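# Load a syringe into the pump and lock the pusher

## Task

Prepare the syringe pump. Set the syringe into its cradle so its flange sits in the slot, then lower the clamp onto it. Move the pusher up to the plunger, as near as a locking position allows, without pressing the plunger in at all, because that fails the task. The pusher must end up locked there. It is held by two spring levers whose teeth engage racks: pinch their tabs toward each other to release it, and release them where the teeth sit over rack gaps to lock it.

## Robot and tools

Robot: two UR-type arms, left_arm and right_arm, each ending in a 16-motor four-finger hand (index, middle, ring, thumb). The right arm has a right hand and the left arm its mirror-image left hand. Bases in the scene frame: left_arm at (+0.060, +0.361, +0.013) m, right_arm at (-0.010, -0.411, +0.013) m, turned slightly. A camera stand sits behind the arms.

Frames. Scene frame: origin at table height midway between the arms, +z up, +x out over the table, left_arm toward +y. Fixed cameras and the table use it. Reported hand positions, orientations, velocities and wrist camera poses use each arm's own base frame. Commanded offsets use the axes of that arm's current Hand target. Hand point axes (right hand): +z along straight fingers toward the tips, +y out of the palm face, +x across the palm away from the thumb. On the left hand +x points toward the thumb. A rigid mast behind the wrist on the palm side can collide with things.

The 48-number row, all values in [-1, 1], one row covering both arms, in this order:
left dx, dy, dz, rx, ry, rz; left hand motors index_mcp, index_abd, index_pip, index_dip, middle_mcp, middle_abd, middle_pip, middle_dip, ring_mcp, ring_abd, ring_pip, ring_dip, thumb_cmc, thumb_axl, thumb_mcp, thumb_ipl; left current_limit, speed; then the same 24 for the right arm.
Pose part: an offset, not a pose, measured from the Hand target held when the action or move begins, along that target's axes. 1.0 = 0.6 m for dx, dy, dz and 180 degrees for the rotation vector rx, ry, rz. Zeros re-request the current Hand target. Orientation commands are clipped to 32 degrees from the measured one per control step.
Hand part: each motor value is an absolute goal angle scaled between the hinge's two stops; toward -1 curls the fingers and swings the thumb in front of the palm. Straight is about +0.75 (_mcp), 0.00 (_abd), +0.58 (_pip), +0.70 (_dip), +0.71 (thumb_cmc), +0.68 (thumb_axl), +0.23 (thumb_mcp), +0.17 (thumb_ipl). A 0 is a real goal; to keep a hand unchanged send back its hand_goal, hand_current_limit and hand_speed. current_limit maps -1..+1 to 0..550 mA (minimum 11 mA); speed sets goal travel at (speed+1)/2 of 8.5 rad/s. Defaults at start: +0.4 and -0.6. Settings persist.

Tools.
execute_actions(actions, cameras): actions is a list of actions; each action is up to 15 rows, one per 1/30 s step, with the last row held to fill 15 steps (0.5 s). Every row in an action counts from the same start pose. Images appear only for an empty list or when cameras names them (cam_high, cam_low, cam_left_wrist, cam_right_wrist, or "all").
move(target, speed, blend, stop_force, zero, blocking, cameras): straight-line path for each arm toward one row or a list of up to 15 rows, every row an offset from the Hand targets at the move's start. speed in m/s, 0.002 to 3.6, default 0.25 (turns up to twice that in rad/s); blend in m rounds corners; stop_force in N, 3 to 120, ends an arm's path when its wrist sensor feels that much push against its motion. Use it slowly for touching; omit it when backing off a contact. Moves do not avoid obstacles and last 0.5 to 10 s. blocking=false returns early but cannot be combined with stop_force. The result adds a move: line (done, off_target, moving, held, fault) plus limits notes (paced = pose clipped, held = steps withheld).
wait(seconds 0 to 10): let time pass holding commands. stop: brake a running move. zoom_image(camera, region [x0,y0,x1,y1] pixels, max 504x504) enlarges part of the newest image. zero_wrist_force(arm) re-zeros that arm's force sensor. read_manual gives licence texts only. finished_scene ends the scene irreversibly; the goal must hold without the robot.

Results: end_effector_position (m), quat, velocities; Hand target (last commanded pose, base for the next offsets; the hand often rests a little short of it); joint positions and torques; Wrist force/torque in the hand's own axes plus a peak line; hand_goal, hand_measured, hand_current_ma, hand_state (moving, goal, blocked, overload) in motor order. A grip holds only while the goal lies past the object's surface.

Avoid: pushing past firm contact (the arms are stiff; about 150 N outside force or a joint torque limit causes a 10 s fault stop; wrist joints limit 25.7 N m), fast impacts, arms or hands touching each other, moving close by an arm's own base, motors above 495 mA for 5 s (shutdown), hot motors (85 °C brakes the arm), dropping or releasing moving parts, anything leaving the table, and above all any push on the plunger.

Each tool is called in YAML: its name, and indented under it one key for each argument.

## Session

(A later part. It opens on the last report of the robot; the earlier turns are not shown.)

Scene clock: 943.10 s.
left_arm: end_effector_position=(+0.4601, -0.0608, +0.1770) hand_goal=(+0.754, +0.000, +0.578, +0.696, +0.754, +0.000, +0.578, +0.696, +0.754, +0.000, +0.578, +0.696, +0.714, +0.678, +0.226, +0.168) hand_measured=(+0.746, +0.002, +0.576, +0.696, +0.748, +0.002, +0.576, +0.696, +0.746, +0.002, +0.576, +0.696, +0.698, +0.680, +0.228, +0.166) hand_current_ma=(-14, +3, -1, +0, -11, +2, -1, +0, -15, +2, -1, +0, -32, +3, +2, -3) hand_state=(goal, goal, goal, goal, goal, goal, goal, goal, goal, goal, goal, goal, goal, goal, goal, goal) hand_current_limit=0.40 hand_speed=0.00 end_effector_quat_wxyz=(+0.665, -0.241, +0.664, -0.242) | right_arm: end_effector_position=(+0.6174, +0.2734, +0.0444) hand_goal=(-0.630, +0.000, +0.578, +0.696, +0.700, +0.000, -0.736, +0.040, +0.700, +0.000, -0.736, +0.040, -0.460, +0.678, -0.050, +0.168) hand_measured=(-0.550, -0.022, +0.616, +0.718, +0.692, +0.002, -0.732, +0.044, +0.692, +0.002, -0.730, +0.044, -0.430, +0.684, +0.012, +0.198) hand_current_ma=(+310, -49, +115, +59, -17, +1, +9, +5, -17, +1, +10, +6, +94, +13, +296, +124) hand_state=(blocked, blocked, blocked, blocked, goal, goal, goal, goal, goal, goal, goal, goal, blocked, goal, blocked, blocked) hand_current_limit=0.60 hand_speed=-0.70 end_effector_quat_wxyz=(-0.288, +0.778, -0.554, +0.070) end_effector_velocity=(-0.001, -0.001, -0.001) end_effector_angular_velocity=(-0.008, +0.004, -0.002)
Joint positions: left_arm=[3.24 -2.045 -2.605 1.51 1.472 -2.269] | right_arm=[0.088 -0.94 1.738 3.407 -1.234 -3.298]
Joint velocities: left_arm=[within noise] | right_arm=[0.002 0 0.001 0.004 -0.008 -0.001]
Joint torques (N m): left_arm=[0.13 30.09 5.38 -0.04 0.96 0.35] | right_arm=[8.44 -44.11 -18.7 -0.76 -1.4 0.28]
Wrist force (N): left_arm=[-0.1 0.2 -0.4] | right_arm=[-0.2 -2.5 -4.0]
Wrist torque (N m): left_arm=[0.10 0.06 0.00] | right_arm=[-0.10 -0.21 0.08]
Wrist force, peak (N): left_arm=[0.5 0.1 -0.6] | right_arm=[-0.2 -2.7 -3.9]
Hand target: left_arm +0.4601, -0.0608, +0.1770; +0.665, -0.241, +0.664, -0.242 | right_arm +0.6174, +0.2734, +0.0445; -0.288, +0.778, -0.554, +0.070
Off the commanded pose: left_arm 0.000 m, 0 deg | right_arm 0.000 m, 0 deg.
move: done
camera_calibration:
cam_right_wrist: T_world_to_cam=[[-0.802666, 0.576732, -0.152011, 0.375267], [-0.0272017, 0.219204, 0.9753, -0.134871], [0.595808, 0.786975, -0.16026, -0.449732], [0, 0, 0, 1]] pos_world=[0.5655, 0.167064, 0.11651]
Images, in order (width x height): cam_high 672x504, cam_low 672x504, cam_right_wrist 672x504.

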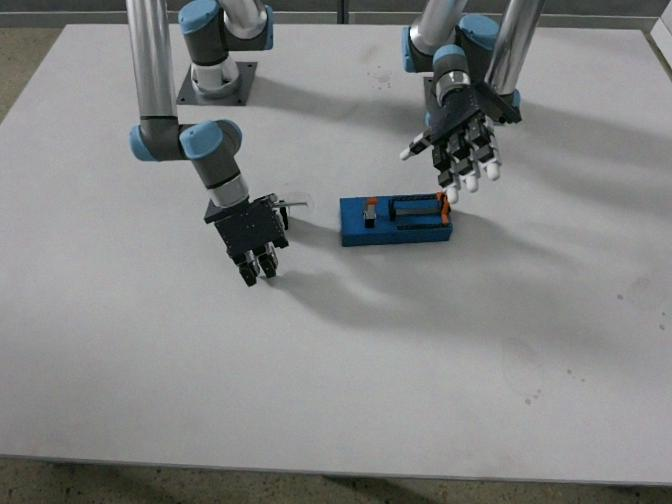

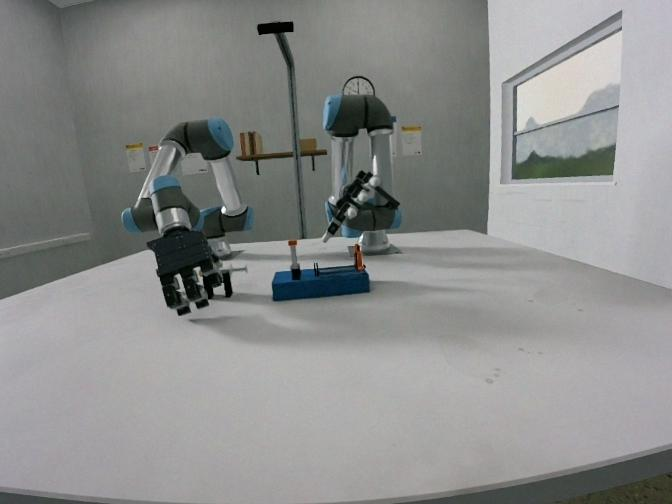

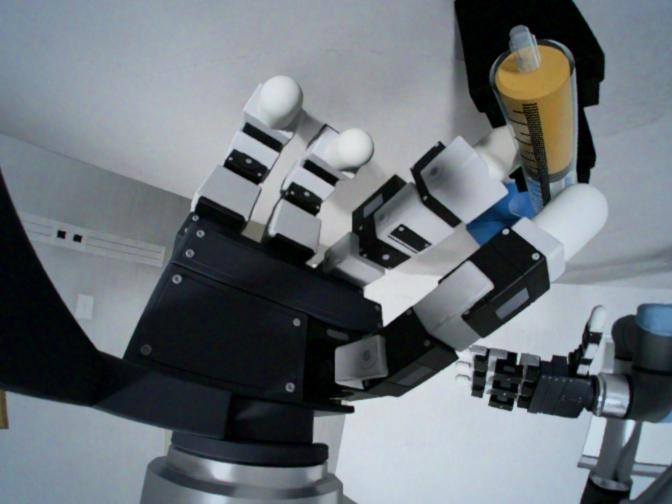

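move:
  target:
    - [0, 0, 0, 0, 0, 0, 0.754, 0, 0.577, 0.696, 0.754, 0, 0.577, 0.696, 0.754, 0, 0.577, 0.696, 0.714, 0.678, 0.226, 0.168, 0.4, 0.0, 0, 0, 0, 0, 0, 0, -0.35, 0, 0.577, 0.696, 0.7, 0, -0.737, 0.04, 0.7, 0, -0.737, 0.04, -0.461, 0.678, 0.226, 0.168, 0.4, -0.8]
    - [0, 0, 0, 0, 0, 0, 0.754, 0, 0.577, 0.696, 0.754, 0, 0.577, 0.696, 0.754, 0, 0.577, 0.696, 0.714, 0.678, 0.226, 0.168, 0.4, 0.0, 0, -0.13, 0, 0, 0, 0, -0.35, 0, 0.577, 0.696, 0.7, 0, -0.737, 0.04, 0.7, 0, -0.737, 0.04, -0.461, 0.678, 0.226, 0.168, 0.4, -0.8]
  speed: 0.12
  cameras: ["cam_right_wrist", "cam_high", "cam_low"]

zoom_image:
  camera: "cam_low"
  region: [190, 240, 260, 305]

zoom_image:
  camera: "cam_high"
  region: [245, 185, 315, 240]

zoom_image:
  camera: "cam_right_wrist"
  region: [440, 0, 672, 240]

Scene clock: 952.43 s.
left_arm: end_effector_position=(+0.4601, -0.0608, +0.1770) hand_goal=(+0.754, +0.000, +0.578, +0.696, +0.754, +0.000, +0.578, +0.696, +0.754, +0.000, +0.578, +0.696, +0.714, +0.678, +0.226, +0.168) hand_measured=(+0.746, +0.002, +0.576, +0.696, +0.748, +0.002, +0.576, +0.696, +0.746, +0.002, +0.576, +0.696, +0.698, +0.680, +0.228, +0.166) hand_current_ma=(-14, +3, -1, +0, -11, +2, -1, +0, -15, +2, -1, +0, -32, +3, +2, -3) hand_state=(goal, goal, goal, goal, goal, goal, goal, goal, goal, goal, goal, goal, goal, goal, goal, goal) hand_current_limit=0.40 hand_speed=0.00 end_effector_quat_wxyz=(+0.665, -0.241, +0.664, -0.242) | right_arm: end_effector_position=(+0.6814, +0.2907, +0.0853) hand_goal=(-0.350, +0.000, +0.578, +0.696, +0.700, +0.000, -0.736, +0.040, +0.700, +0.000, -0.736, +0.040, -0.460, +0.678, +0.226, +0.168) hand_measured=(-0.346, -0.004, +0.578, +0.694, +0.694, +0.002, -0.732, +0.044, +0.694, +0.002, -0.730, +0.044, -0.460, +0.680, +0.218, +0.170) hand_current_ma=(+8, -7, -1, -5, -15, +1, +9, +5, -15, +1, +10, +6, +0, +4, -25, +3) hand_state=(goal, goal, goal, goal, goal, goal, goal, goal, goal, goal, goal, goal, goal, goal, goal, goal) hand_current_limit=0.40 hand_speed=-0.80 end_effector_quat_wxyz=(-0.287, +0.778, -0.554, +0.070)
Joint positions: left_arm=[3.24 -2.045 -2.605 1.51 1.472 -2.269] | right_arm=[0.106 -0.88 1.489 3.59 -1.243 -3.282]
Joint torques (N m): left_arm=[-1.04 30.09 5.21 -0.15 0.79 0.28] | right_arm=[-7.79 -62.48 -31.77 -1.63 1.31 -2.02]
Wrist force (N): left_arm=[0.3 0.0 -0.4] | right_arm=[0.9 0.1 -0.3]
Wrist torque (N m): left_arm=[0.06 0.01 0.03] | right_arm=[0.21 -0.14 -0.02]
Wrist force, peak (N): left_arm=[0.3 0.0 -1.0] | right_arm=[0.1 -2.7 -4.1]
Hand target: left_arm +0.4601, -0.0608, +0.1770; +0.665, -0.241, +0.664, -0.242 | right_arm +0.6815, +0.2907, +0.0855; -0.288, +0.778, -0.554, +0.070
Off the commanded pose: left_arm 0.000 m, 0 deg | right_arm 0.000 m, 0 deg.
move: done
camera_calibration:
cam_right_wrist: T_world_to_cam=[[-0.802816, 0.57647, -0.15221, 0.422995], [-0.0272392, 0.21956, 0.975219, -0.176863], [0.595604, 0.787068, -0.160564, -0.494843], [0, 0, 0, 1]] pos_world=[0.6295, 0.184463, 0.157411]
Images, in order (width x height): cam_high 672x504, cam_low 672x504, cam_right_wrist 672x504.

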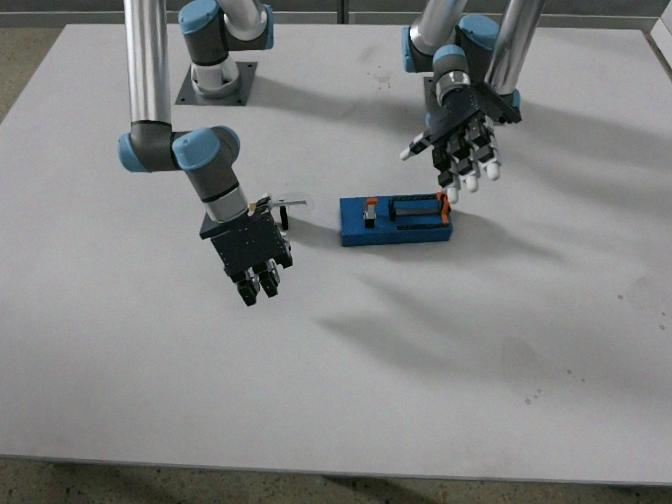

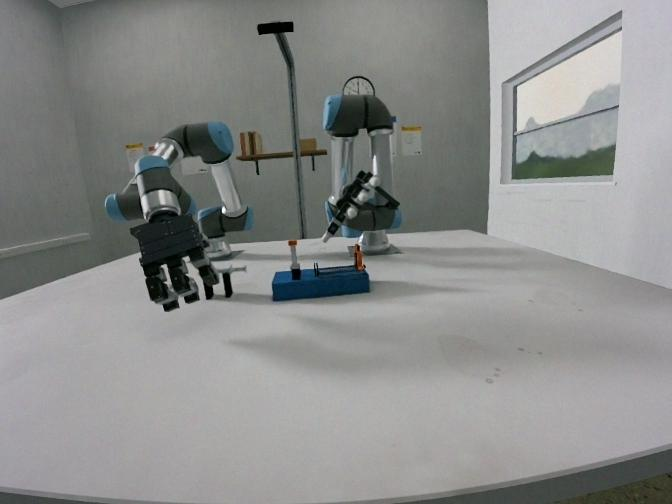

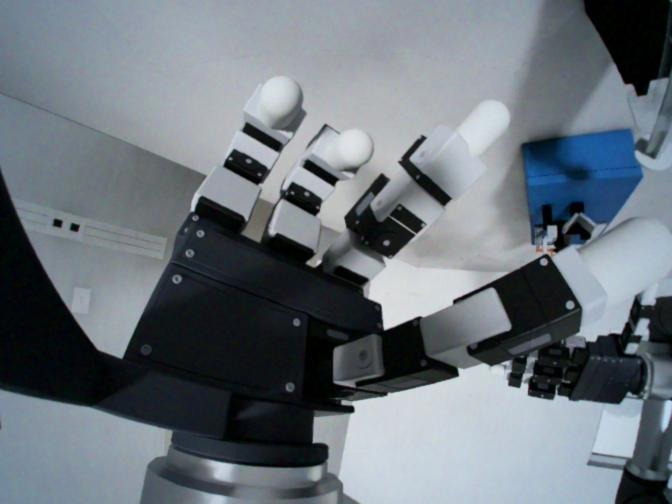

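Scaled by 7.200 from the camera's 672x504 image, which has a finer 960x720 frame.

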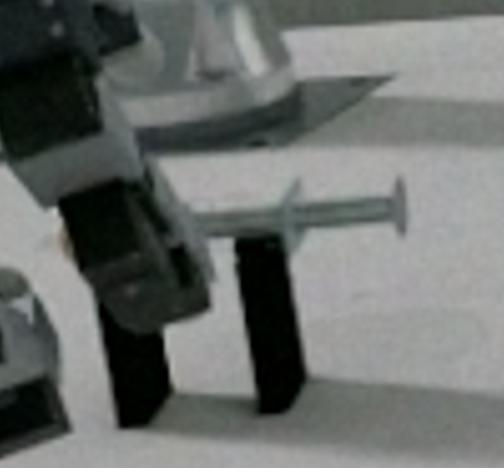

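Scaled by 7.200 from the camera's 672x504 image, which has a finer 960x720 frame.

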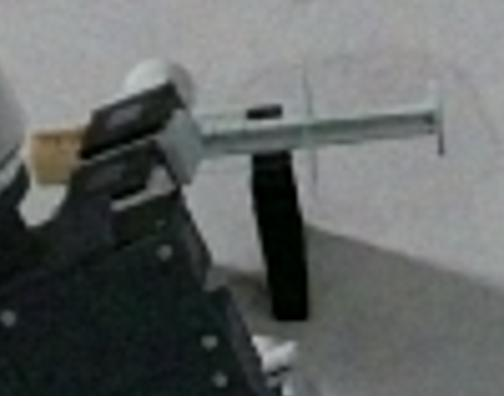

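Scaled by 2.100 from the camera's 672x504 image, which has a finer 960x720 frame.

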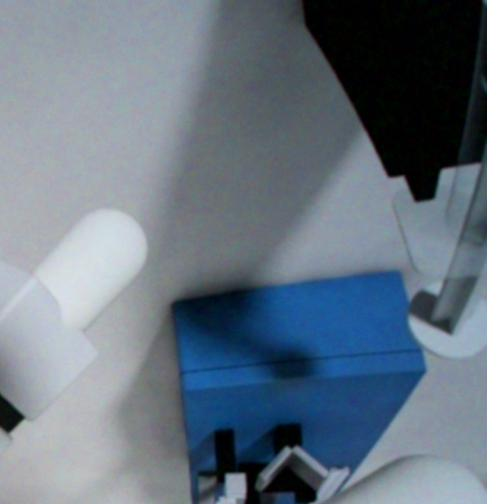

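move:
  target:
    - [0, 0, 0, 0, 0, 0, 0.754, 0, 0.577, 0.696, 0.754, 0, 0.577, 0.696, 0.754, 0, 0.577, 0.696, 0.714, 0.678, 0.226, 0.168, 0.4, 0.0, -0.0401, -0.1003, -0.1573, 0, 0, 0, -0.35, 0, 0.577, 0.696, 0.7, 0, -0.737, 0.04, 0.7, 0, -0.737, 0.04, -0.461, 0.678, 0.226, 0.168, 0.4, -0.8]
    - [0, 0, 0, 0, 0, 0, 0.754, 0, 0.577, 0.696, 0.754, 0, 0.577, 0.696, 0.754, 0, 0.577, 0.696, 0.714, 0.678, 0.226, 0.168, 0.4, 0.0, -0.1103, 0.1193, -0.3807, 0.3204, 0.0553, -0.0499, -0.35, 0, 0.577, 0.696, 0.7, 0, -0.737, 0.04, 0.7, 0, -0.737, 0.04, -0.461, 0.678, 0.226, 0.168, 0.4, -0.8]
    - [0, 0, 0, 0, 0, 0, 0.754, 0, 0.577, 0.696, 0.754, 0, 0.577, 0.696, 0.754, 0, 0.577, 0.696, 0.714, 0.678, 0.226, 0.168, 0.4, 0.0, -0.0312, 0.2917, -0.2255, 0.3204, 0.0553, -0.0499, 0.7, 0, 0.577, 0.696, 0.7, 0, 0.577, 0.696, 0.7, 0, 0.577, 0.696, 0.1, 0.678, 0.226, 0.168, 0.4, 0.2]
  speed: 0.35
  blend: [0.03, 0, 0]
  cameras: ["cam_right_wrist", "cam_high", "cam_low"]

zoom_image:
  camera: "cam_right_wrist"
  region: [370, 20, 530, 170]

zoom_image:
  camera: "cam_low"
  region: [190, 240, 260, 305]

zoom_image:
  camera: "cam_high"
  region: [245, 185, 315, 240]

Scene clock: 975.27 s.
left_arm: end_effector_position=(+0.4601, -0.0608, +0.1770) hand_goal=(+0.754, +0.000, +0.578, +0.696, +0.754, +0.000, +0.578, +0.696, +0.754, +0.000, +0.578, +0.696, +0.714, +0.678, +0.226, +0.168) hand_measured=(+0.746, +0.002, +0.576, +0.696, +0.748, +0.002, +0.576, +0.696, +0.746, +0.002, +0.576, +0.696, +0.698, +0.680, +0.228, +0.166) hand_current_ma=(-14, +3, -1, +0, -11, +2, -1, +0, -15, +2, -1, +0, -32, +3, +2, -3) hand_state=(goal, goal, goal, goal, goal, goal, goal, goal, goal, goal, goal, goal, goal, goal, goal, goal) hand_current_limit=0.40 hand_speed=0.00 end_effector_quat_wxyz=(+0.665, -0.241, +0.664, -0.242) | right_arm: end_effector_position=(+0.4727, +0.2190, +0.1090) hand_goal=(+0.700, +0.000, +0.578, +0.696, +0.700, +0.000, +0.578, +0.696, +0.700, +0.000, +0.578, +0.696, +0.100, +0.678, +0.226, +0.168) hand_measured=(+0.680, -0.002, +0.578, +0.694, +0.692, +0.002, +0.570, +0.692, +0.692, +0.002, +0.568, +0.692, +0.086, +0.680, +0.224, +0.170) hand_current_ma=(-57, -4, -1, -5, -21, +1, -18, -6, -20, +1, -20, -6, -36, +4, -3, +2) hand_state=(goal, goal, goal, goal, goal, goal, goal, goal, goal, goal, goal, goal, goal, goal, goal, goal) hand_current_limit=0.40 hand_speed=0.20 end_effector_quat_wxyz=(+0.573, -0.574, +0.413, -0.414)
Joint positions: left_arm=[3.24 -2.045 -2.605 1.51 1.472 -2.269] | right_arm=[-0.031 -0.866 2.481 1.526 -1.219 -3.143]
Joint torques (N m): left_arm=[0.47 30.69 4.55 0.04 0.52 0.35] | right_arm=[-6.12 -20.18 12.48 -1.9 1.12 -2.51]
Wrist force (N): left_arm=[0.2 0.4 -0.3] | right_arm=[1.1 0.3 0.1]
Wrist torque (N m): left_arm=[0.11 0.02 0.02] | right_arm=[0.04 -0.08 0.05]
Wrist force, peak (N): left_arm=[0.6 -0.1 -0.5] | right_arm=[1.2 2.9 -0.6]
Hand target: left_arm +0.4601, -0.0608, +0.1770; +0.665, -0.241, +0.664, -0.242 | right_arm +0.4727, +0.2190, +0.1090; +0.573, -0.574, +0.413, -0.414
Off the commanded pose: left_arm 0.000 m, 0 deg | right_arm 0.000 m, 0 deg.
move: done
camera_calibration:
cam_right_wrist: T_world_to_cam=[[-0.254207, 0.747675, -0.613482, 0.0538861], [-0.827587, 0.160085, 0.538027, 0.249032], [0.500478, 0.64448, 0.578071, -0.314515], [0, 0, 0, 1]] pos_world=[0.377202, 0.122543, 0.0808846]
Images, in order (width x height): cam_high 672x504, cam_low 672x504, cam_right_wrist 672x504.

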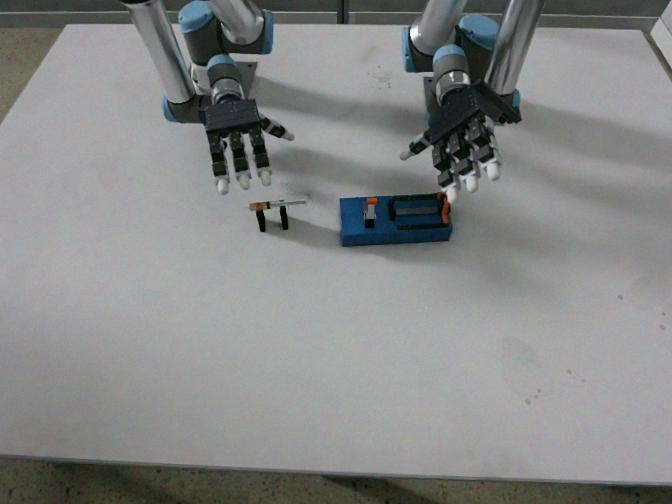

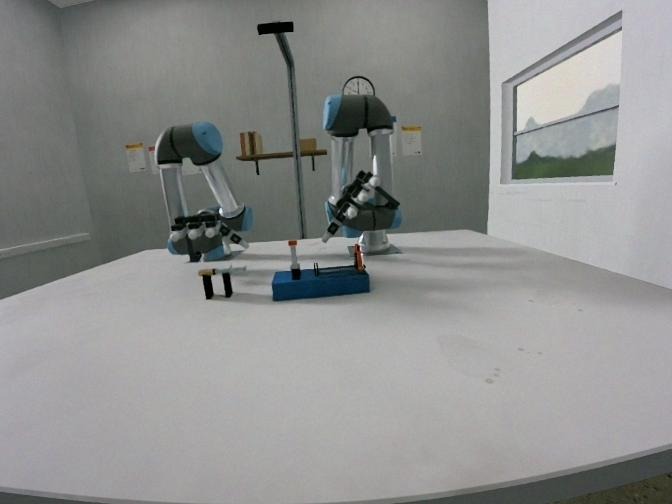

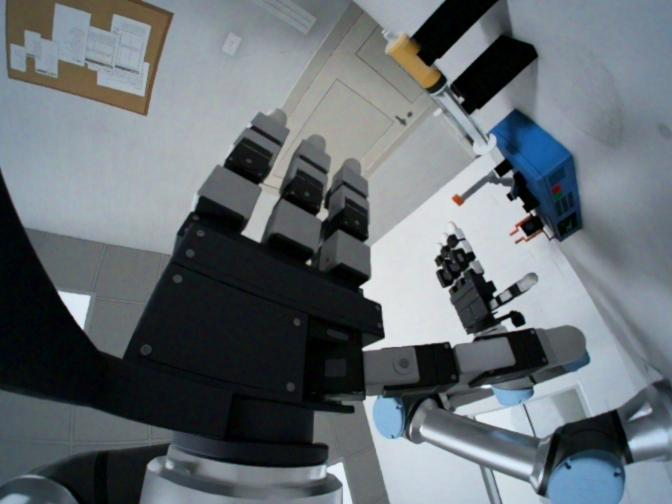

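Scaled by 3.150 from the camera's 672x504 image, which has a finer 960x720 frame.

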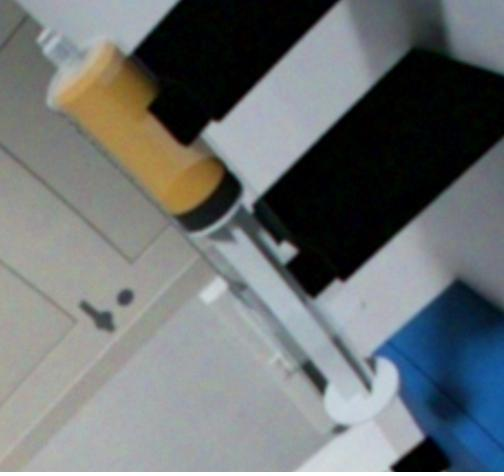

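Scaled by 7.200 from the camera's 672x504 image, which has a finer 960x720 frame.

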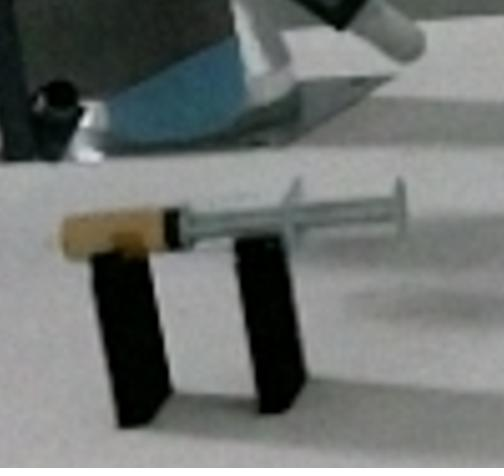

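Scaled by 7.200 from the camera's 672x504 image, which has a finer 960x720 frame.

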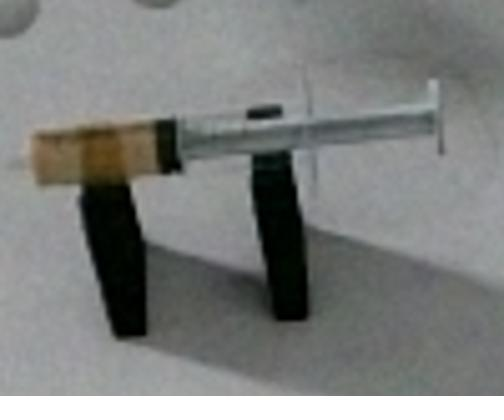

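zoom_image:
  camera: "cam_right_wrist"
  region: [420, 70, 520, 160]

Scaled by 5.040 from the camera's 672x504 image, which has a finer 960x720 frame.

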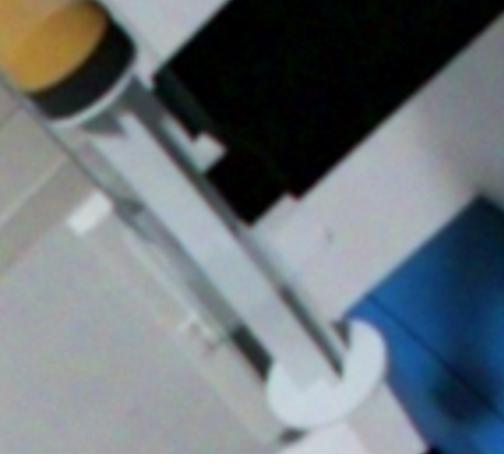

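move:
  target:
    - [0, 0, 0, 0, 0, 0, 0.754, 0, 0.577, 0.696, 0.754, 0, 0.577, 0.696, 0.754, 0, 0.577, 0.696, 0.714, 0.678, 0.226, 0.168, 0.4, 0.0, 0, -0.135, 0, 0, 0, 0, 0.7, 0, 0.577, 0.696, 0.7, 0, 0.577, 0.696, 0.7, 0, 0.577, 0.696, 0.1, 0.678, 0.226, 0.168, 0.4, 0.2]
    - [0, 0, 0, 0, 0, 0, 0.754, 0, 0.577, 0.696, 0.754, 0, 0.577, 0.696, 0.754, 0, 0.577, 0.696, 0.714, 0.678, 0.226, 0.168, 0.4, 0.0, 0.0077, -0.111, 0.2312, -0.0389, 0, 0, -0.342, 0, 0.577, 0.696, 0.7, 0, 0.577, 0.696, 0.7, 0, 0.577, 0.696, -0.461, 0.678, 0.226, 0.168, 0.4, 0.0]
    - [0, 0, 0, 0, 0, 0, 0.754, 0, 0.577, 0.696, 0.754, 0, 0.577, 0.696, 0.754, 0, 0.577, 0.696, 0.714, 0.678, 0.226, 0.168, 0.4, 0.0, 0.0077, 0.0057, 0.2312, -0.0389, 0, 0, -0.342, 0, 0.577, 0.696, 0.7, 0, 0.577, 0.696, 0.7, 0, 0.577, 0.696, -0.461, 0.678, 0.226, 0.168, 0.4, 0.0]
  speed: [0.3, 0.3, 0.12]
  blend: [0.02, 0, 0]
  cameras: ["cam_right_wrist", "cam_high", "cam_low"]

zoom_image:
  camera: "cam_low"
  region: [190, 240, 260, 305]

zoom_image:
  camera: "cam_right_wrist"
  region: [450, 0, 672, 240]

Scene clock: 997.53 s.
left_arm: end_effector_position=(+0.4601, -0.0608, +0.1770) hand_goal=(+0.754, +0.000, +0.578, +0.696, +0.754, +0.000, +0.578, +0.696, +0.754, +0.000, +0.578, +0.696, +0.714, +0.678, +0.226, +0.168) hand_measured=(+0.746, +0.002, +0.576, +0.696, +0.748, +0.002, +0.576, +0.696, +0.746, +0.002, +0.576, +0.696, +0.698, +0.680, +0.228, +0.166) hand_current_ma=(-14, +3, -1, +0, -11, +2, -1, +0, -15, +2, -1, +0, -32, +3, +2, -3) hand_state=(goal, goal, goal, goal, goal, goal, goal, goal, goal, goal, goal, goal, goal, goal, goal, goal) hand_current_limit=0.40 hand_speed=0.00 end_effector_quat_wxyz=(+0.665, -0.241, +0.664, -0.242) | right_arm: end_effector_position=(+0.6059, +0.2583, +0.1057) hand_goal=(-0.342, +0.000, +0.578, +0.696, +0.700, +0.000, +0.578, +0.696, +0.700, +0.000, +0.578, +0.696, -0.460, +0.678, +0.226, +0.168) hand_measured=(-0.342, -0.002, +0.578, +0.694, +0.688, +0.002, +0.572, +0.692, +0.690, +0.002, +0.570, +0.692, -0.460, +0.680, +0.224, +0.170) hand_current_ma=(+0, -4, -1, -5, -28, +1, -15, -6, -28, +1, -17, -6, +1, +4, -2, +2) hand_state=(goal, goal, goal, goal, goal, goal, goal, goal, goal, goal, goal, goal, goal, goal, goal, goal) hand_current_limit=0.40 hand_speed=0.00 end_effector_quat_wxyz=(-0.537, +0.608, -0.438, +0.388)
Joint positions: left_arm=[3.24 -2.045 -2.605 1.51 1.472 -2.269] | right_arm=[0.085 -0.872 2.096 2.044 -1.337 -3.172]
Joint torques (N m): left_arm=[1.77 29.71 4.24 -0.19 0.55 0.41] | right_arm=[-1.97 -31.97 3.67 -3.35 0.75 2.09]
Wrist force (N): left_arm=[0.2 0.0 -0.2] | right_arm=[1.1 0.4 0.3]
Wrist torque (N m): left_arm=[0.04 0.04 0.01] | right_arm=[0.08 -0.09 0.17]
Wrist force, peak (N): left_arm=[0.3 -0.1 -0.8] | right_arm=[0.8 0.3 2.9]
Hand target: left_arm +0.4601, -0.0608, +0.1770; +0.665, -0.241, +0.664, -0.242 | right_arm +0.6058, +0.2583, +0.1055; -0.537, +0.608, -0.438, +0.388
Off the commanded pose: left_arm 0.000 m, 0 deg | right_arm 0.000 m, 0 deg.
move: done
camera_calibration:
cam_right_wrist: T_world_to_cam=[[-0.324871, 0.724096, -0.608395, 0.104717], [-0.76024, 0.182716, 0.623418, 0.299105], [0.562577, 0.665057, 0.491128, -0.438343], [0, 0, 0, 1]] pos_world=[0.508013, 0.161047, 0.0925245]
Images, in order (width x height): cam_high 672x504, cam_low 672x504, cam_right_wrist 672x504.

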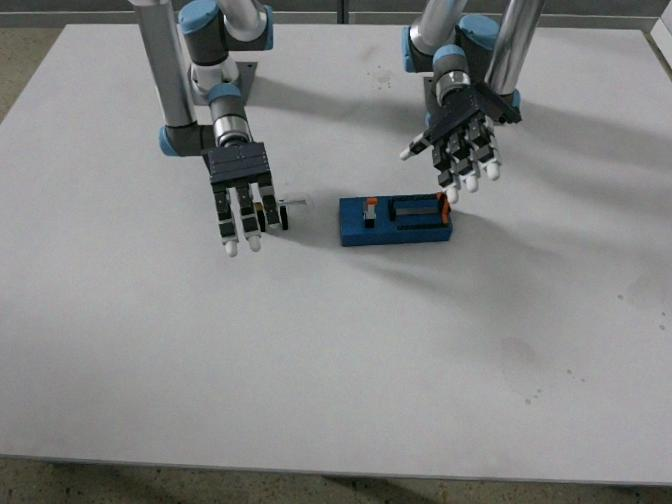

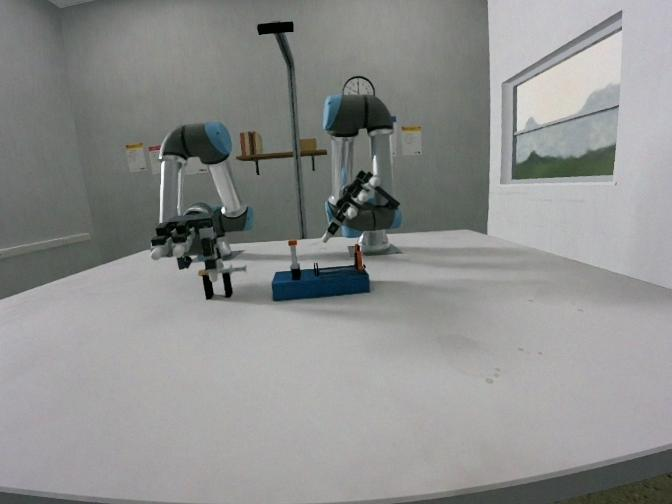

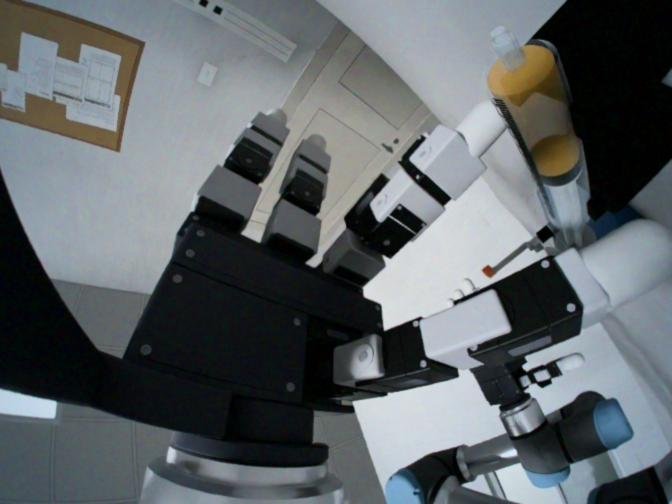

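Scaled by 7.200 from the camera's 672x504 image, which has a finer 960x720 frame.

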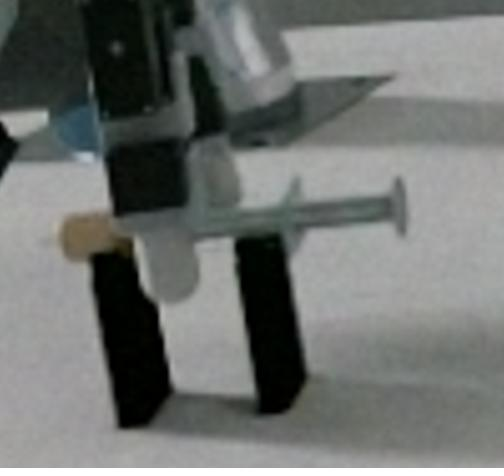

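Scaled by 2.100 from the camera's 672x504 image, which has a finer 960x720 frame.

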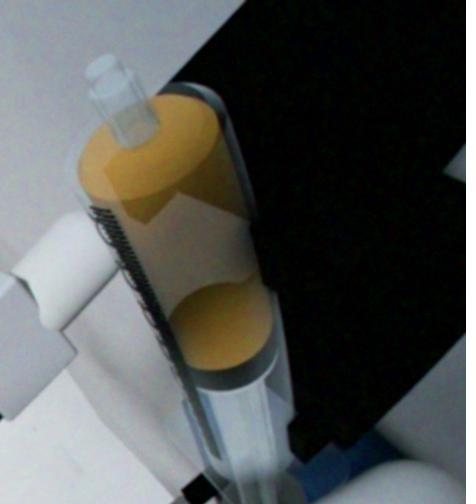

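move:
  target:
    - [0, 0, 0, 0, 0, 0, 0.754, 0, 0.577, 0.696, 0.754, 0, 0.577, 0.696, 0.754, 0, 0.577, 0.696, 0.714, 0.678, 0.226, 0.168, 0.4, 0.0, 0, 0, 0, 0, 0, 0, -0.53, 0, 0.577, 0.696, 0.7, 0, 0.577, 0.696, 0.7, 0, 0.577, 0.696, -0.461, 0.678, 0.08, 0.168, 0.4, -0.7]
    - [0, 0, 0, 0, 0, 0, 0.754, 0, 0.577, 0.696, 0.754, 0, 0.577, 0.696, 0.754, 0, 0.577, 0.696, 0.714, 0.678, 0.226, 0.168, 0.4, 0.0, 0, 0, 0, 0, 0, 0, -0.64, 0, 0.577, 0.696, 0.7, 0, 0.577, 0.696, 0.7, 0, 0.577, 0.696, -0.461, 0.678, -0.05, 0.168, 0.6, -0.85]
    - [0, 0, 0, 0, 0, 0, 0.754, 0, 0.577, 0.696, 0.754, 0, 0.577, 0.696, 0.754, 0, 0.577, 0.696, 0.714, 0.678, 0.226, 0.168, 0.4, 0.0, 0, -0.07, 0, 0, 0, 0, -0.64, 0, 0.577, 0.696, 0.7, 0, 0.577, 0.696, 0.7, 0, 0.577, 0.696, -0.461, 0.678, -0.05, 0.168, 0.6, -0.85]
  speed: 0.06
  cameras: ["cam_right_wrist", "cam_high", "cam_low"]

zoom_image:
  camera: "cam_low"
  region: [190, 225, 270, 305]

zoom_image:
  camera: "cam_high"
  region: [245, 175, 315, 230]

zoom_image:
  camera: "cam_right_wrist"
  region: [450, 0, 672, 240]

Scene clock: 1010.03 s.
left_arm: end_effector_position=(+0.4601, -0.0608, +0.1770) hand_goal=(+0.754, +0.000, +0.578, +0.696, +0.754, +0.000, +0.578, +0.696, +0.754, +0.000, +0.578, +0.696, +0.714, +0.678, +0.226, +0.168) hand_measured=(+0.746, +0.002, +0.576, +0.696, +0.748, +0.002, +0.576, +0.696, +0.746, +0.002, +0.576, +0.696, +0.698, +0.680, +0.228, +0.166) hand_current_ma=(-14, +3, -1, +0, -11, +2, -1, +0, -15, +2, -1, +0, -32, +3, +2, -3) hand_state=(goal, goal, goal, goal, goal, goal, goal, goal, goal, goal, goal, goal, goal, goal, goal, goal) hand_current_limit=0.40 hand_speed=0.00 end_effector_quat_wxyz=(+0.665, -0.241, +0.664, -0.242) | right_arm: end_effector_position=(+0.6107, +0.2600, +0.1473) hand_goal=(-0.640, +0.000, +0.578, +0.696, +0.700, +0.000, +0.578, +0.696, +0.700, +0.000, +0.578, +0.696, -0.460, +0.678, -0.050, +0.168) hand_measured=(-0.548, -0.012, +0.612, +0.716, +0.688, +0.002, +0.572, +0.692, +0.690, +0.002, +0.570, +0.692, -0.446, +0.680, +0.024, +0.190) hand_current_ma=(+371, -25, +105, +57, -28, +1, -15, -6, -28, +1, -17, -6, +36, +3, +358, +84) hand_state=(blocked, goal, blocked, blocked, goal, goal, goal, goal, goal, goal, goal, goal, goal, goal, blocked, blocked) hand_current_limit=0.60 hand_speed=-0.85 end_effector_quat_wxyz=(-0.537, +0.608, -0.438, +0.388)
Joint positions: left_arm=[3.24 -2.045 -2.605 1.51 1.472 -2.269] | right_arm=[0.088 -0.971 2.087 2.151 -1.34 -3.172]
Joint torques (N m): left_arm=[0.54 30.83 5.91 -0.13 0.24 0.1] | right_arm=[3.25 -27.98 -6.34 -3.78 -0.79 1.74]
Wrist force (N): left_arm=[0.2 0.2 -0.4] | right_arm=[1.0 0.5 0.2]
Wrist torque (N m): left_arm=[0.08 0.05 0.01] | right_arm=[0.09 -0.07 0.09]
Wrist force, peak (N): left_arm=[0.6 -0.2 -0.5] | right_arm=[1.1 -3.0 -1.1]
Hand target: left_arm +0.4601, -0.0608, +0.1770; +0.665, -0.241, +0.664, -0.242 | right_arm +0.6106, +0.2600, +0.1472; -0.537, +0.608, -0.438, +0.388
Off the commanded pose: left_arm 0.000 m, 0 deg | right_arm 0.000 m, 0 deg.
move: done
camera_calibration:
cam_right_wrist: T_world_to_cam=[[-0.324783, 0.724181, -0.60834, 0.130276], [-0.760271, 0.1827, 0.623385, 0.276451], [0.562587, 0.664968, 0.491236, -0.462726], [0, 0, 0, 1]] pos_world=[0.512813, 0.162847, 0.134224]
Images, in order (width x height): cam_high 672x504, cam_low 672x504, cam_right_wrist 672x504.

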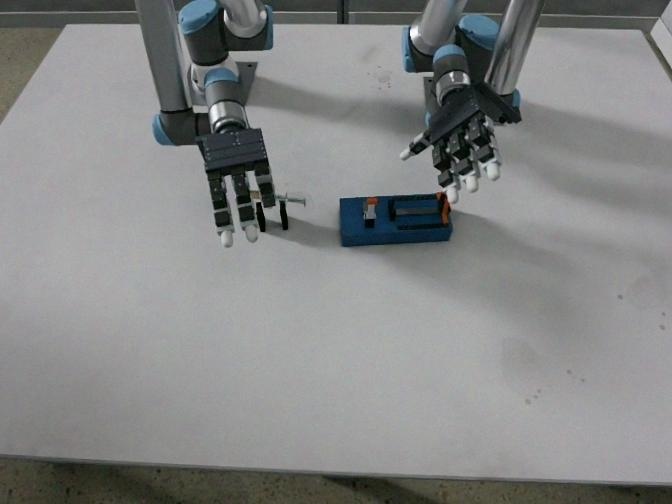

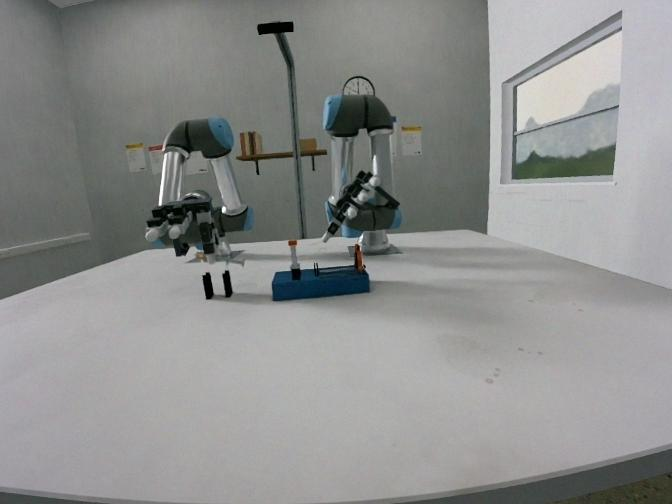

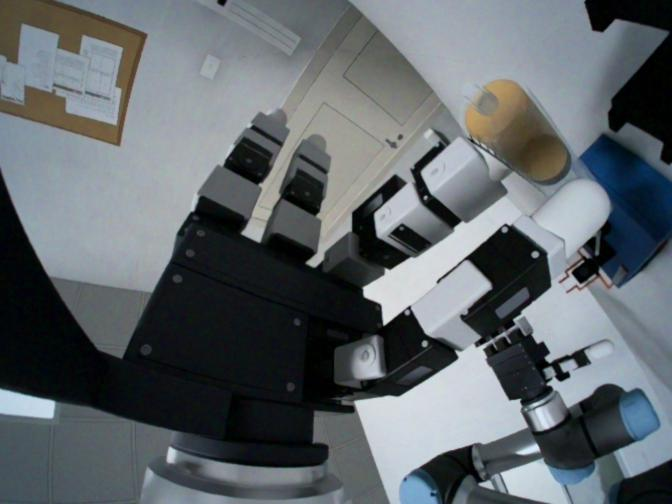

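Scaled by 6.300 from the camera's 672x504 image, which has a finer 960x720 frame.

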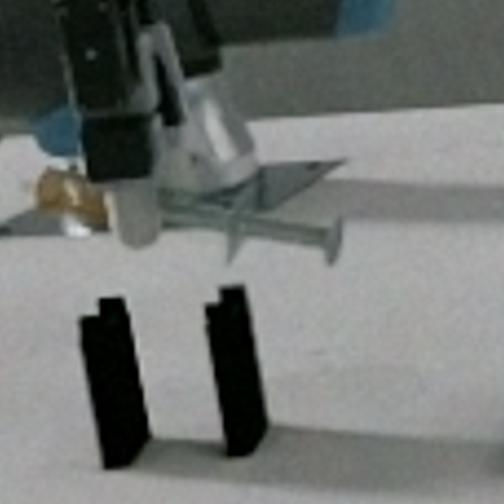

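Scaled by 7.200 from the camera's 672x504 image, which has a finer 960x720 frame.

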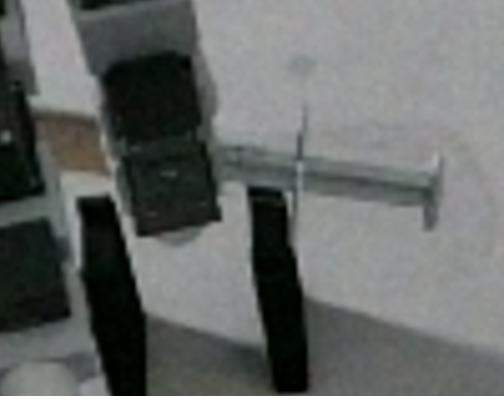

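Scaled by 2.100 from the camera's 672x504 image, which has a finer 960x720 frame.

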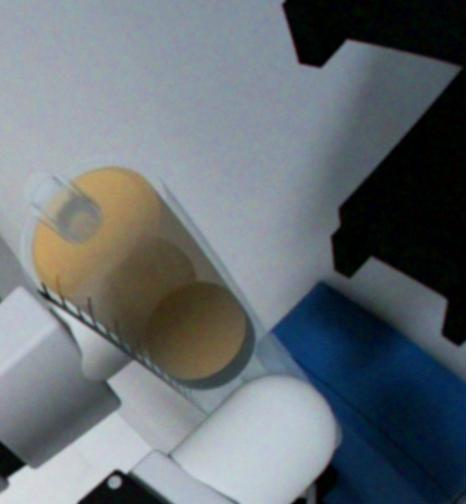

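move:
  target:
    - [-0.0322, 0.0383, 0, 0, 0, 0, 0.754, 0, 0.577, 0.696, 0.754, 0, 0.577, 0.696, 0.754, 0, 0.577, 0.696, 0.714, 0.678, 0.226, 0.168, 0.4, 0.0, 0, -0.1402, -0.0173, 0, 0, 0, -0.64, 0, 0.577, 0.696, 0.7, 0, 0.577, 0.696, 0.7, 0, 0.577, 0.696, -0.461, 0.678, -0.05, 0.168, 0.6, -0.85]
    - [-0.0322, 0.0383, 0, 0, 0, 0, 0.754, 0, 0.577, 0.696, 0.754, 0, 0.577, 0.696, 0.754, 0, 0.577, 0.696, 0.714, 0.678, 0.226, 0.168, 0.4, 0.0, -0.4007, -0.1592, 0.0932, 0.0535, -0.0666, 0.0648, -0.64, 0, 0.577, 0.696, 0.7, 0, 0.577, 0.696, 0.7, 0, 0.577, 0.696, -0.461, 0.678, -0.05, 0.168, 0.6, -0.85]
  speed: 0.15
  blend: [0.03, 0]
  cameras: ["all"]

zoom_image:
  camera: "cam_low"
  region: [260, 190, 380, 305]

zoom_image:
  camera: "cam_high"
  region: [330, 130, 460, 250]

zoom_image:
  camera: "cam_right_wrist"
  region: [450, 0, 672, 240]

zoom_image:
  camera: "cam_left_wrist"
  region: [100, 220, 340, 400]

Scene clock: 1043.70 s.
left_arm: end_effector_position=(+0.4601, -0.0308, +0.1771) hand_goal=(+0.754, +0.000, +0.578, +0.696, +0.754, +0.000, +0.578, +0.696, +0.754, +0.000, +0.578, +0.696, +0.714, +0.678, +0.226, +0.168) hand_measured=(+0.746, +0.002, +0.576, +0.696, +0.748, +0.002, +0.576, +0.696, +0.746, +0.002, +0.576, +0.696, +0.698, +0.680, +0.228, +0.166) hand_current_ma=(-14, +3, -1, +0, -11, +2, -1, +0, -15, +2, -1, +0, -31, +3, +2, -3) hand_state=(goal, goal, goal, goal, goal, goal, goal, goal, goal, goal, goal, goal, goal, goal, goal, goal) hand_current_limit=0.40 hand_speed=0.00 end_effector_quat_wxyz=(+0.665, -0.241, +0.664, -0.242) | right_arm: end_effector_position=(+0.5985, +0.5094, +0.2348) hand_goal=(-0.640, +0.000, +0.578, +0.696, +0.700, +0.000, +0.578, +0.696, +0.700, +0.000, +0.578, +0.696, -0.460, +0.678, -0.050, +0.168) hand_measured=(-0.548, -0.014, +0.612, +0.716, +0.688, +0.002, +0.572, +0.692, +0.690, +0.002, +0.570, +0.692, -0.446, +0.680, +0.024, +0.190) hand_current_ma=(+371, -28, +105, +57, -28, +1, -15, -6, -28, +1, -17, -6, +36, +3, +358, +84) hand_state=(blocked, goal, blocked, blocked, goal, goal, goal, goal, goal, goal, goal, goal, goal, goal, blocked, blocked) hand_current_limit=0.60 hand_speed=-0.85 end_effector_quat_wxyz=(+0.665, -0.550, +0.405, -0.302)
Joint positions: left_arm=[3.38 -2.042 -2.64 1.542 1.332 -2.269] | right_arm=[0.471 -0.871 1.7 2.246 -1.531 -2.93]
Joint torques (N m): left_arm=[-6.41 25.08 12.18 -0.55 2.33 -2.38] | right_arm=[5.13 -49.72 -18.63 0 1.08 -2.03]
Wrist force (N): left_arm=[0.4 0.1 -0.4] | right_arm=[0.9 1.0 0.5]
Wrist torque (N m): left_arm=[0.05 0.01 0.04] | right_arm=[0.10 -0.05 0.13]
Wrist force, peak (N): left_arm=[0.7 0.4 -0.5] | right_arm=[1.0 2.7 0.2]
Hand target: left_arm +0.4601, -0.0308, +0.1771; +0.665, -0.241, +0.664, -0.242 | right_arm +0.5985, +0.5094, +0.2349; +0.665, -0.550, +0.405, -0.302
Off the commanded pose: left_arm 0.000 m, 0 deg | right_arm 0.000 m, 0 deg.
move: done
camera_calibration:
cam_left_wrist: T_world_to_cam=[[-0.0196574, 0.0667719, 0.997575, -0.200776], [-0.752816, -0.657584, 0.0291805, 0.2664], [0.657938, -0.750416, 0.0631933, -0.220572], [0, 0, 0, 1]] pos_world=[0.341726, 0.0230659, 0.206454]
cam_right_wrist: T_world_to_cam=[[-0.419439, 0.796934, -0.434702, -0.0222025], [-0.817817, -0.123885, 0.561985, 0.372146], [0.394012, 0.591226, 0.703709, -0.576109], [0, 0, 0, 1]] pos_world=[0.522029, 0.404408, 0.186621]

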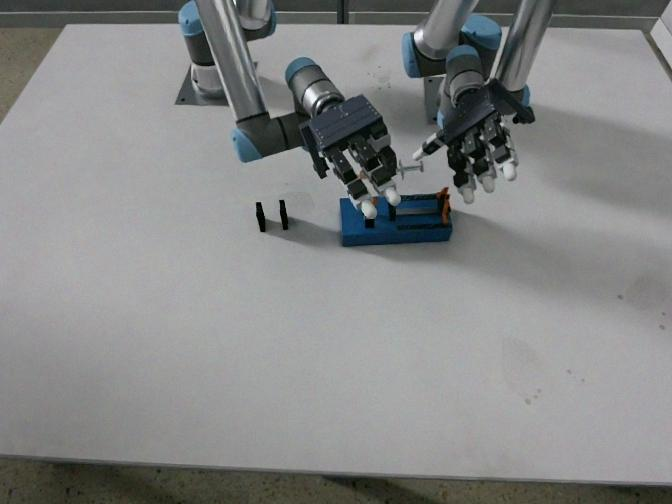

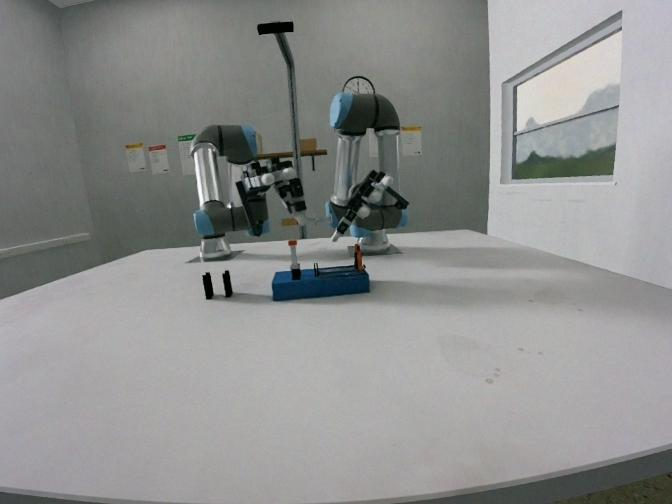

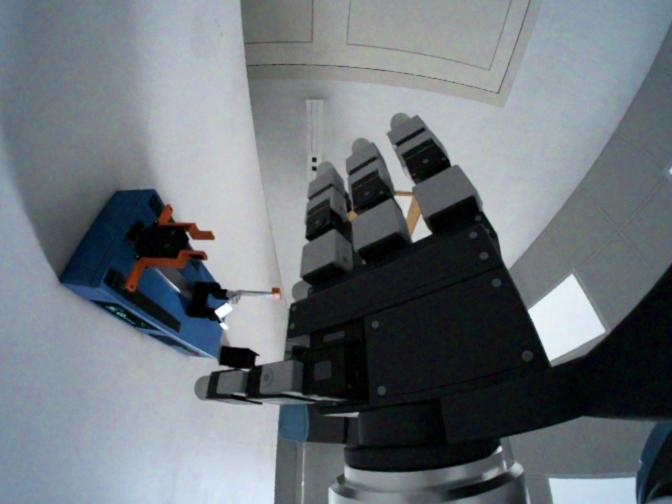

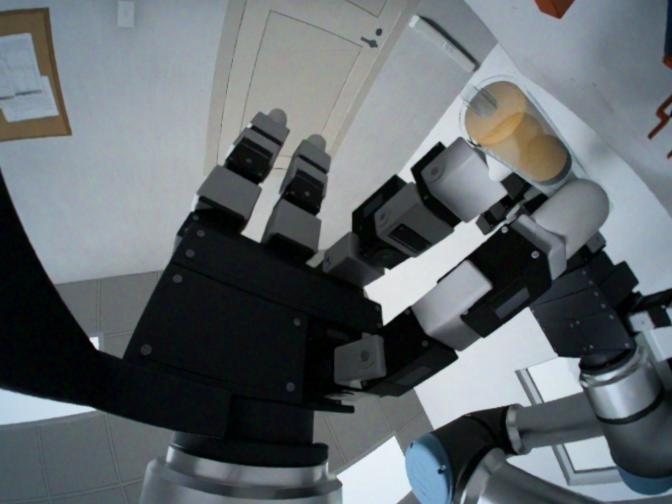

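Scaled by 4.200 from the camera's 672x504 image, which has a finer 960x720 frame.

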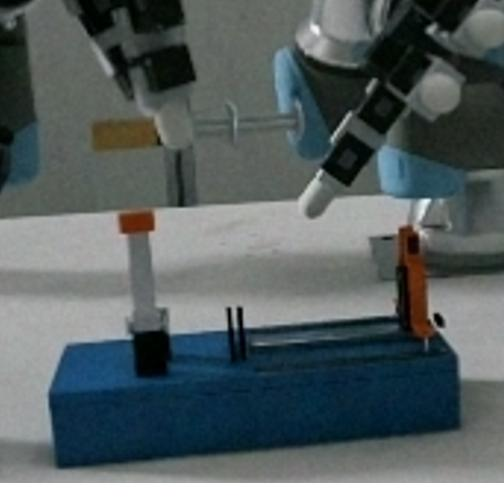

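Scaled by 3.877 from the camera's 672x504 image, which has a finer 960x720 frame.

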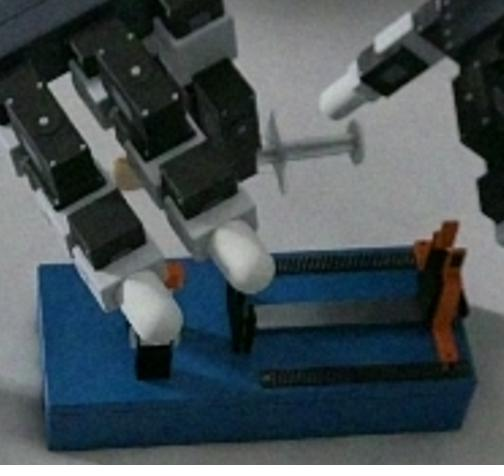

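Scaled by 2.100 from the camera's 672x504 image, which has a finer 960x720 frame.

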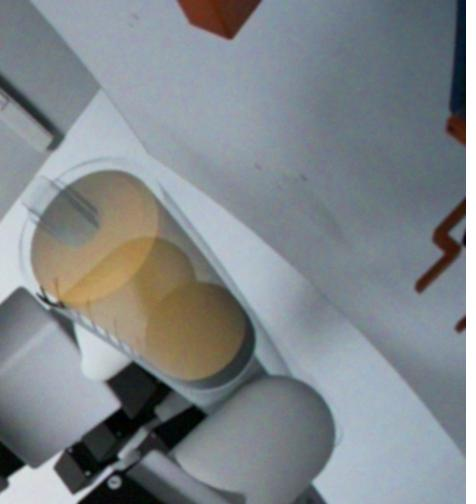

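Scaled by 2.100 from the camera's 672x504 image, which has a finer 960x720 frame.

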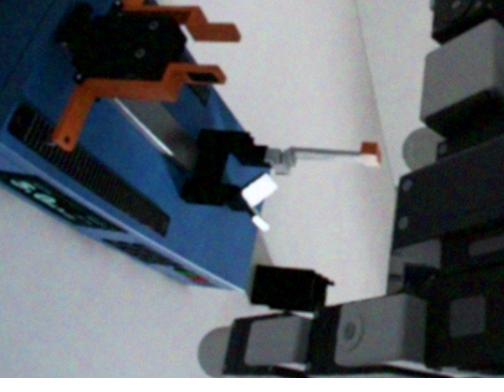

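zoom_image:
  camera: "cam_high"
  region: [385, 145, 435, 190]

zoom_image:
  camera: "cam_low"
  region: [275, 200, 340, 240]

zoom_image:
  camera: "cam_left_wrist"
  region: [170, 260, 300, 360]

Scaled by 10.080 from the camera's 672x504 image, which has a finer 960x720 frame.

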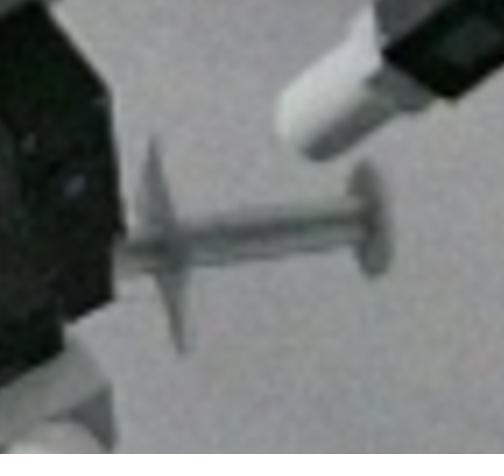

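Scaled by 7.754 from the camera's 672x504 image, which has a finer 960x720 frame.

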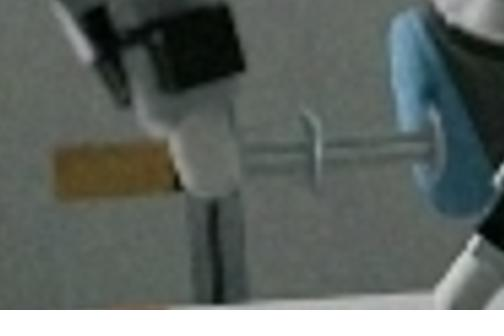

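Scaled by 3.877 from the camera's 672x504 image, which has a finer 960x720 frame.

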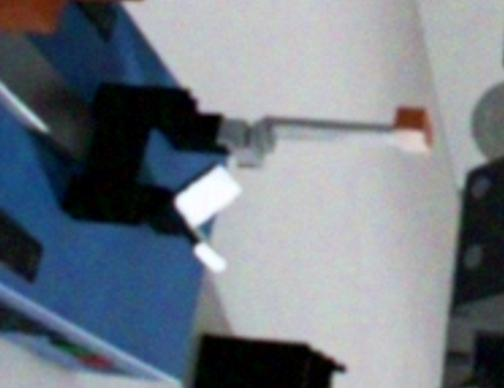

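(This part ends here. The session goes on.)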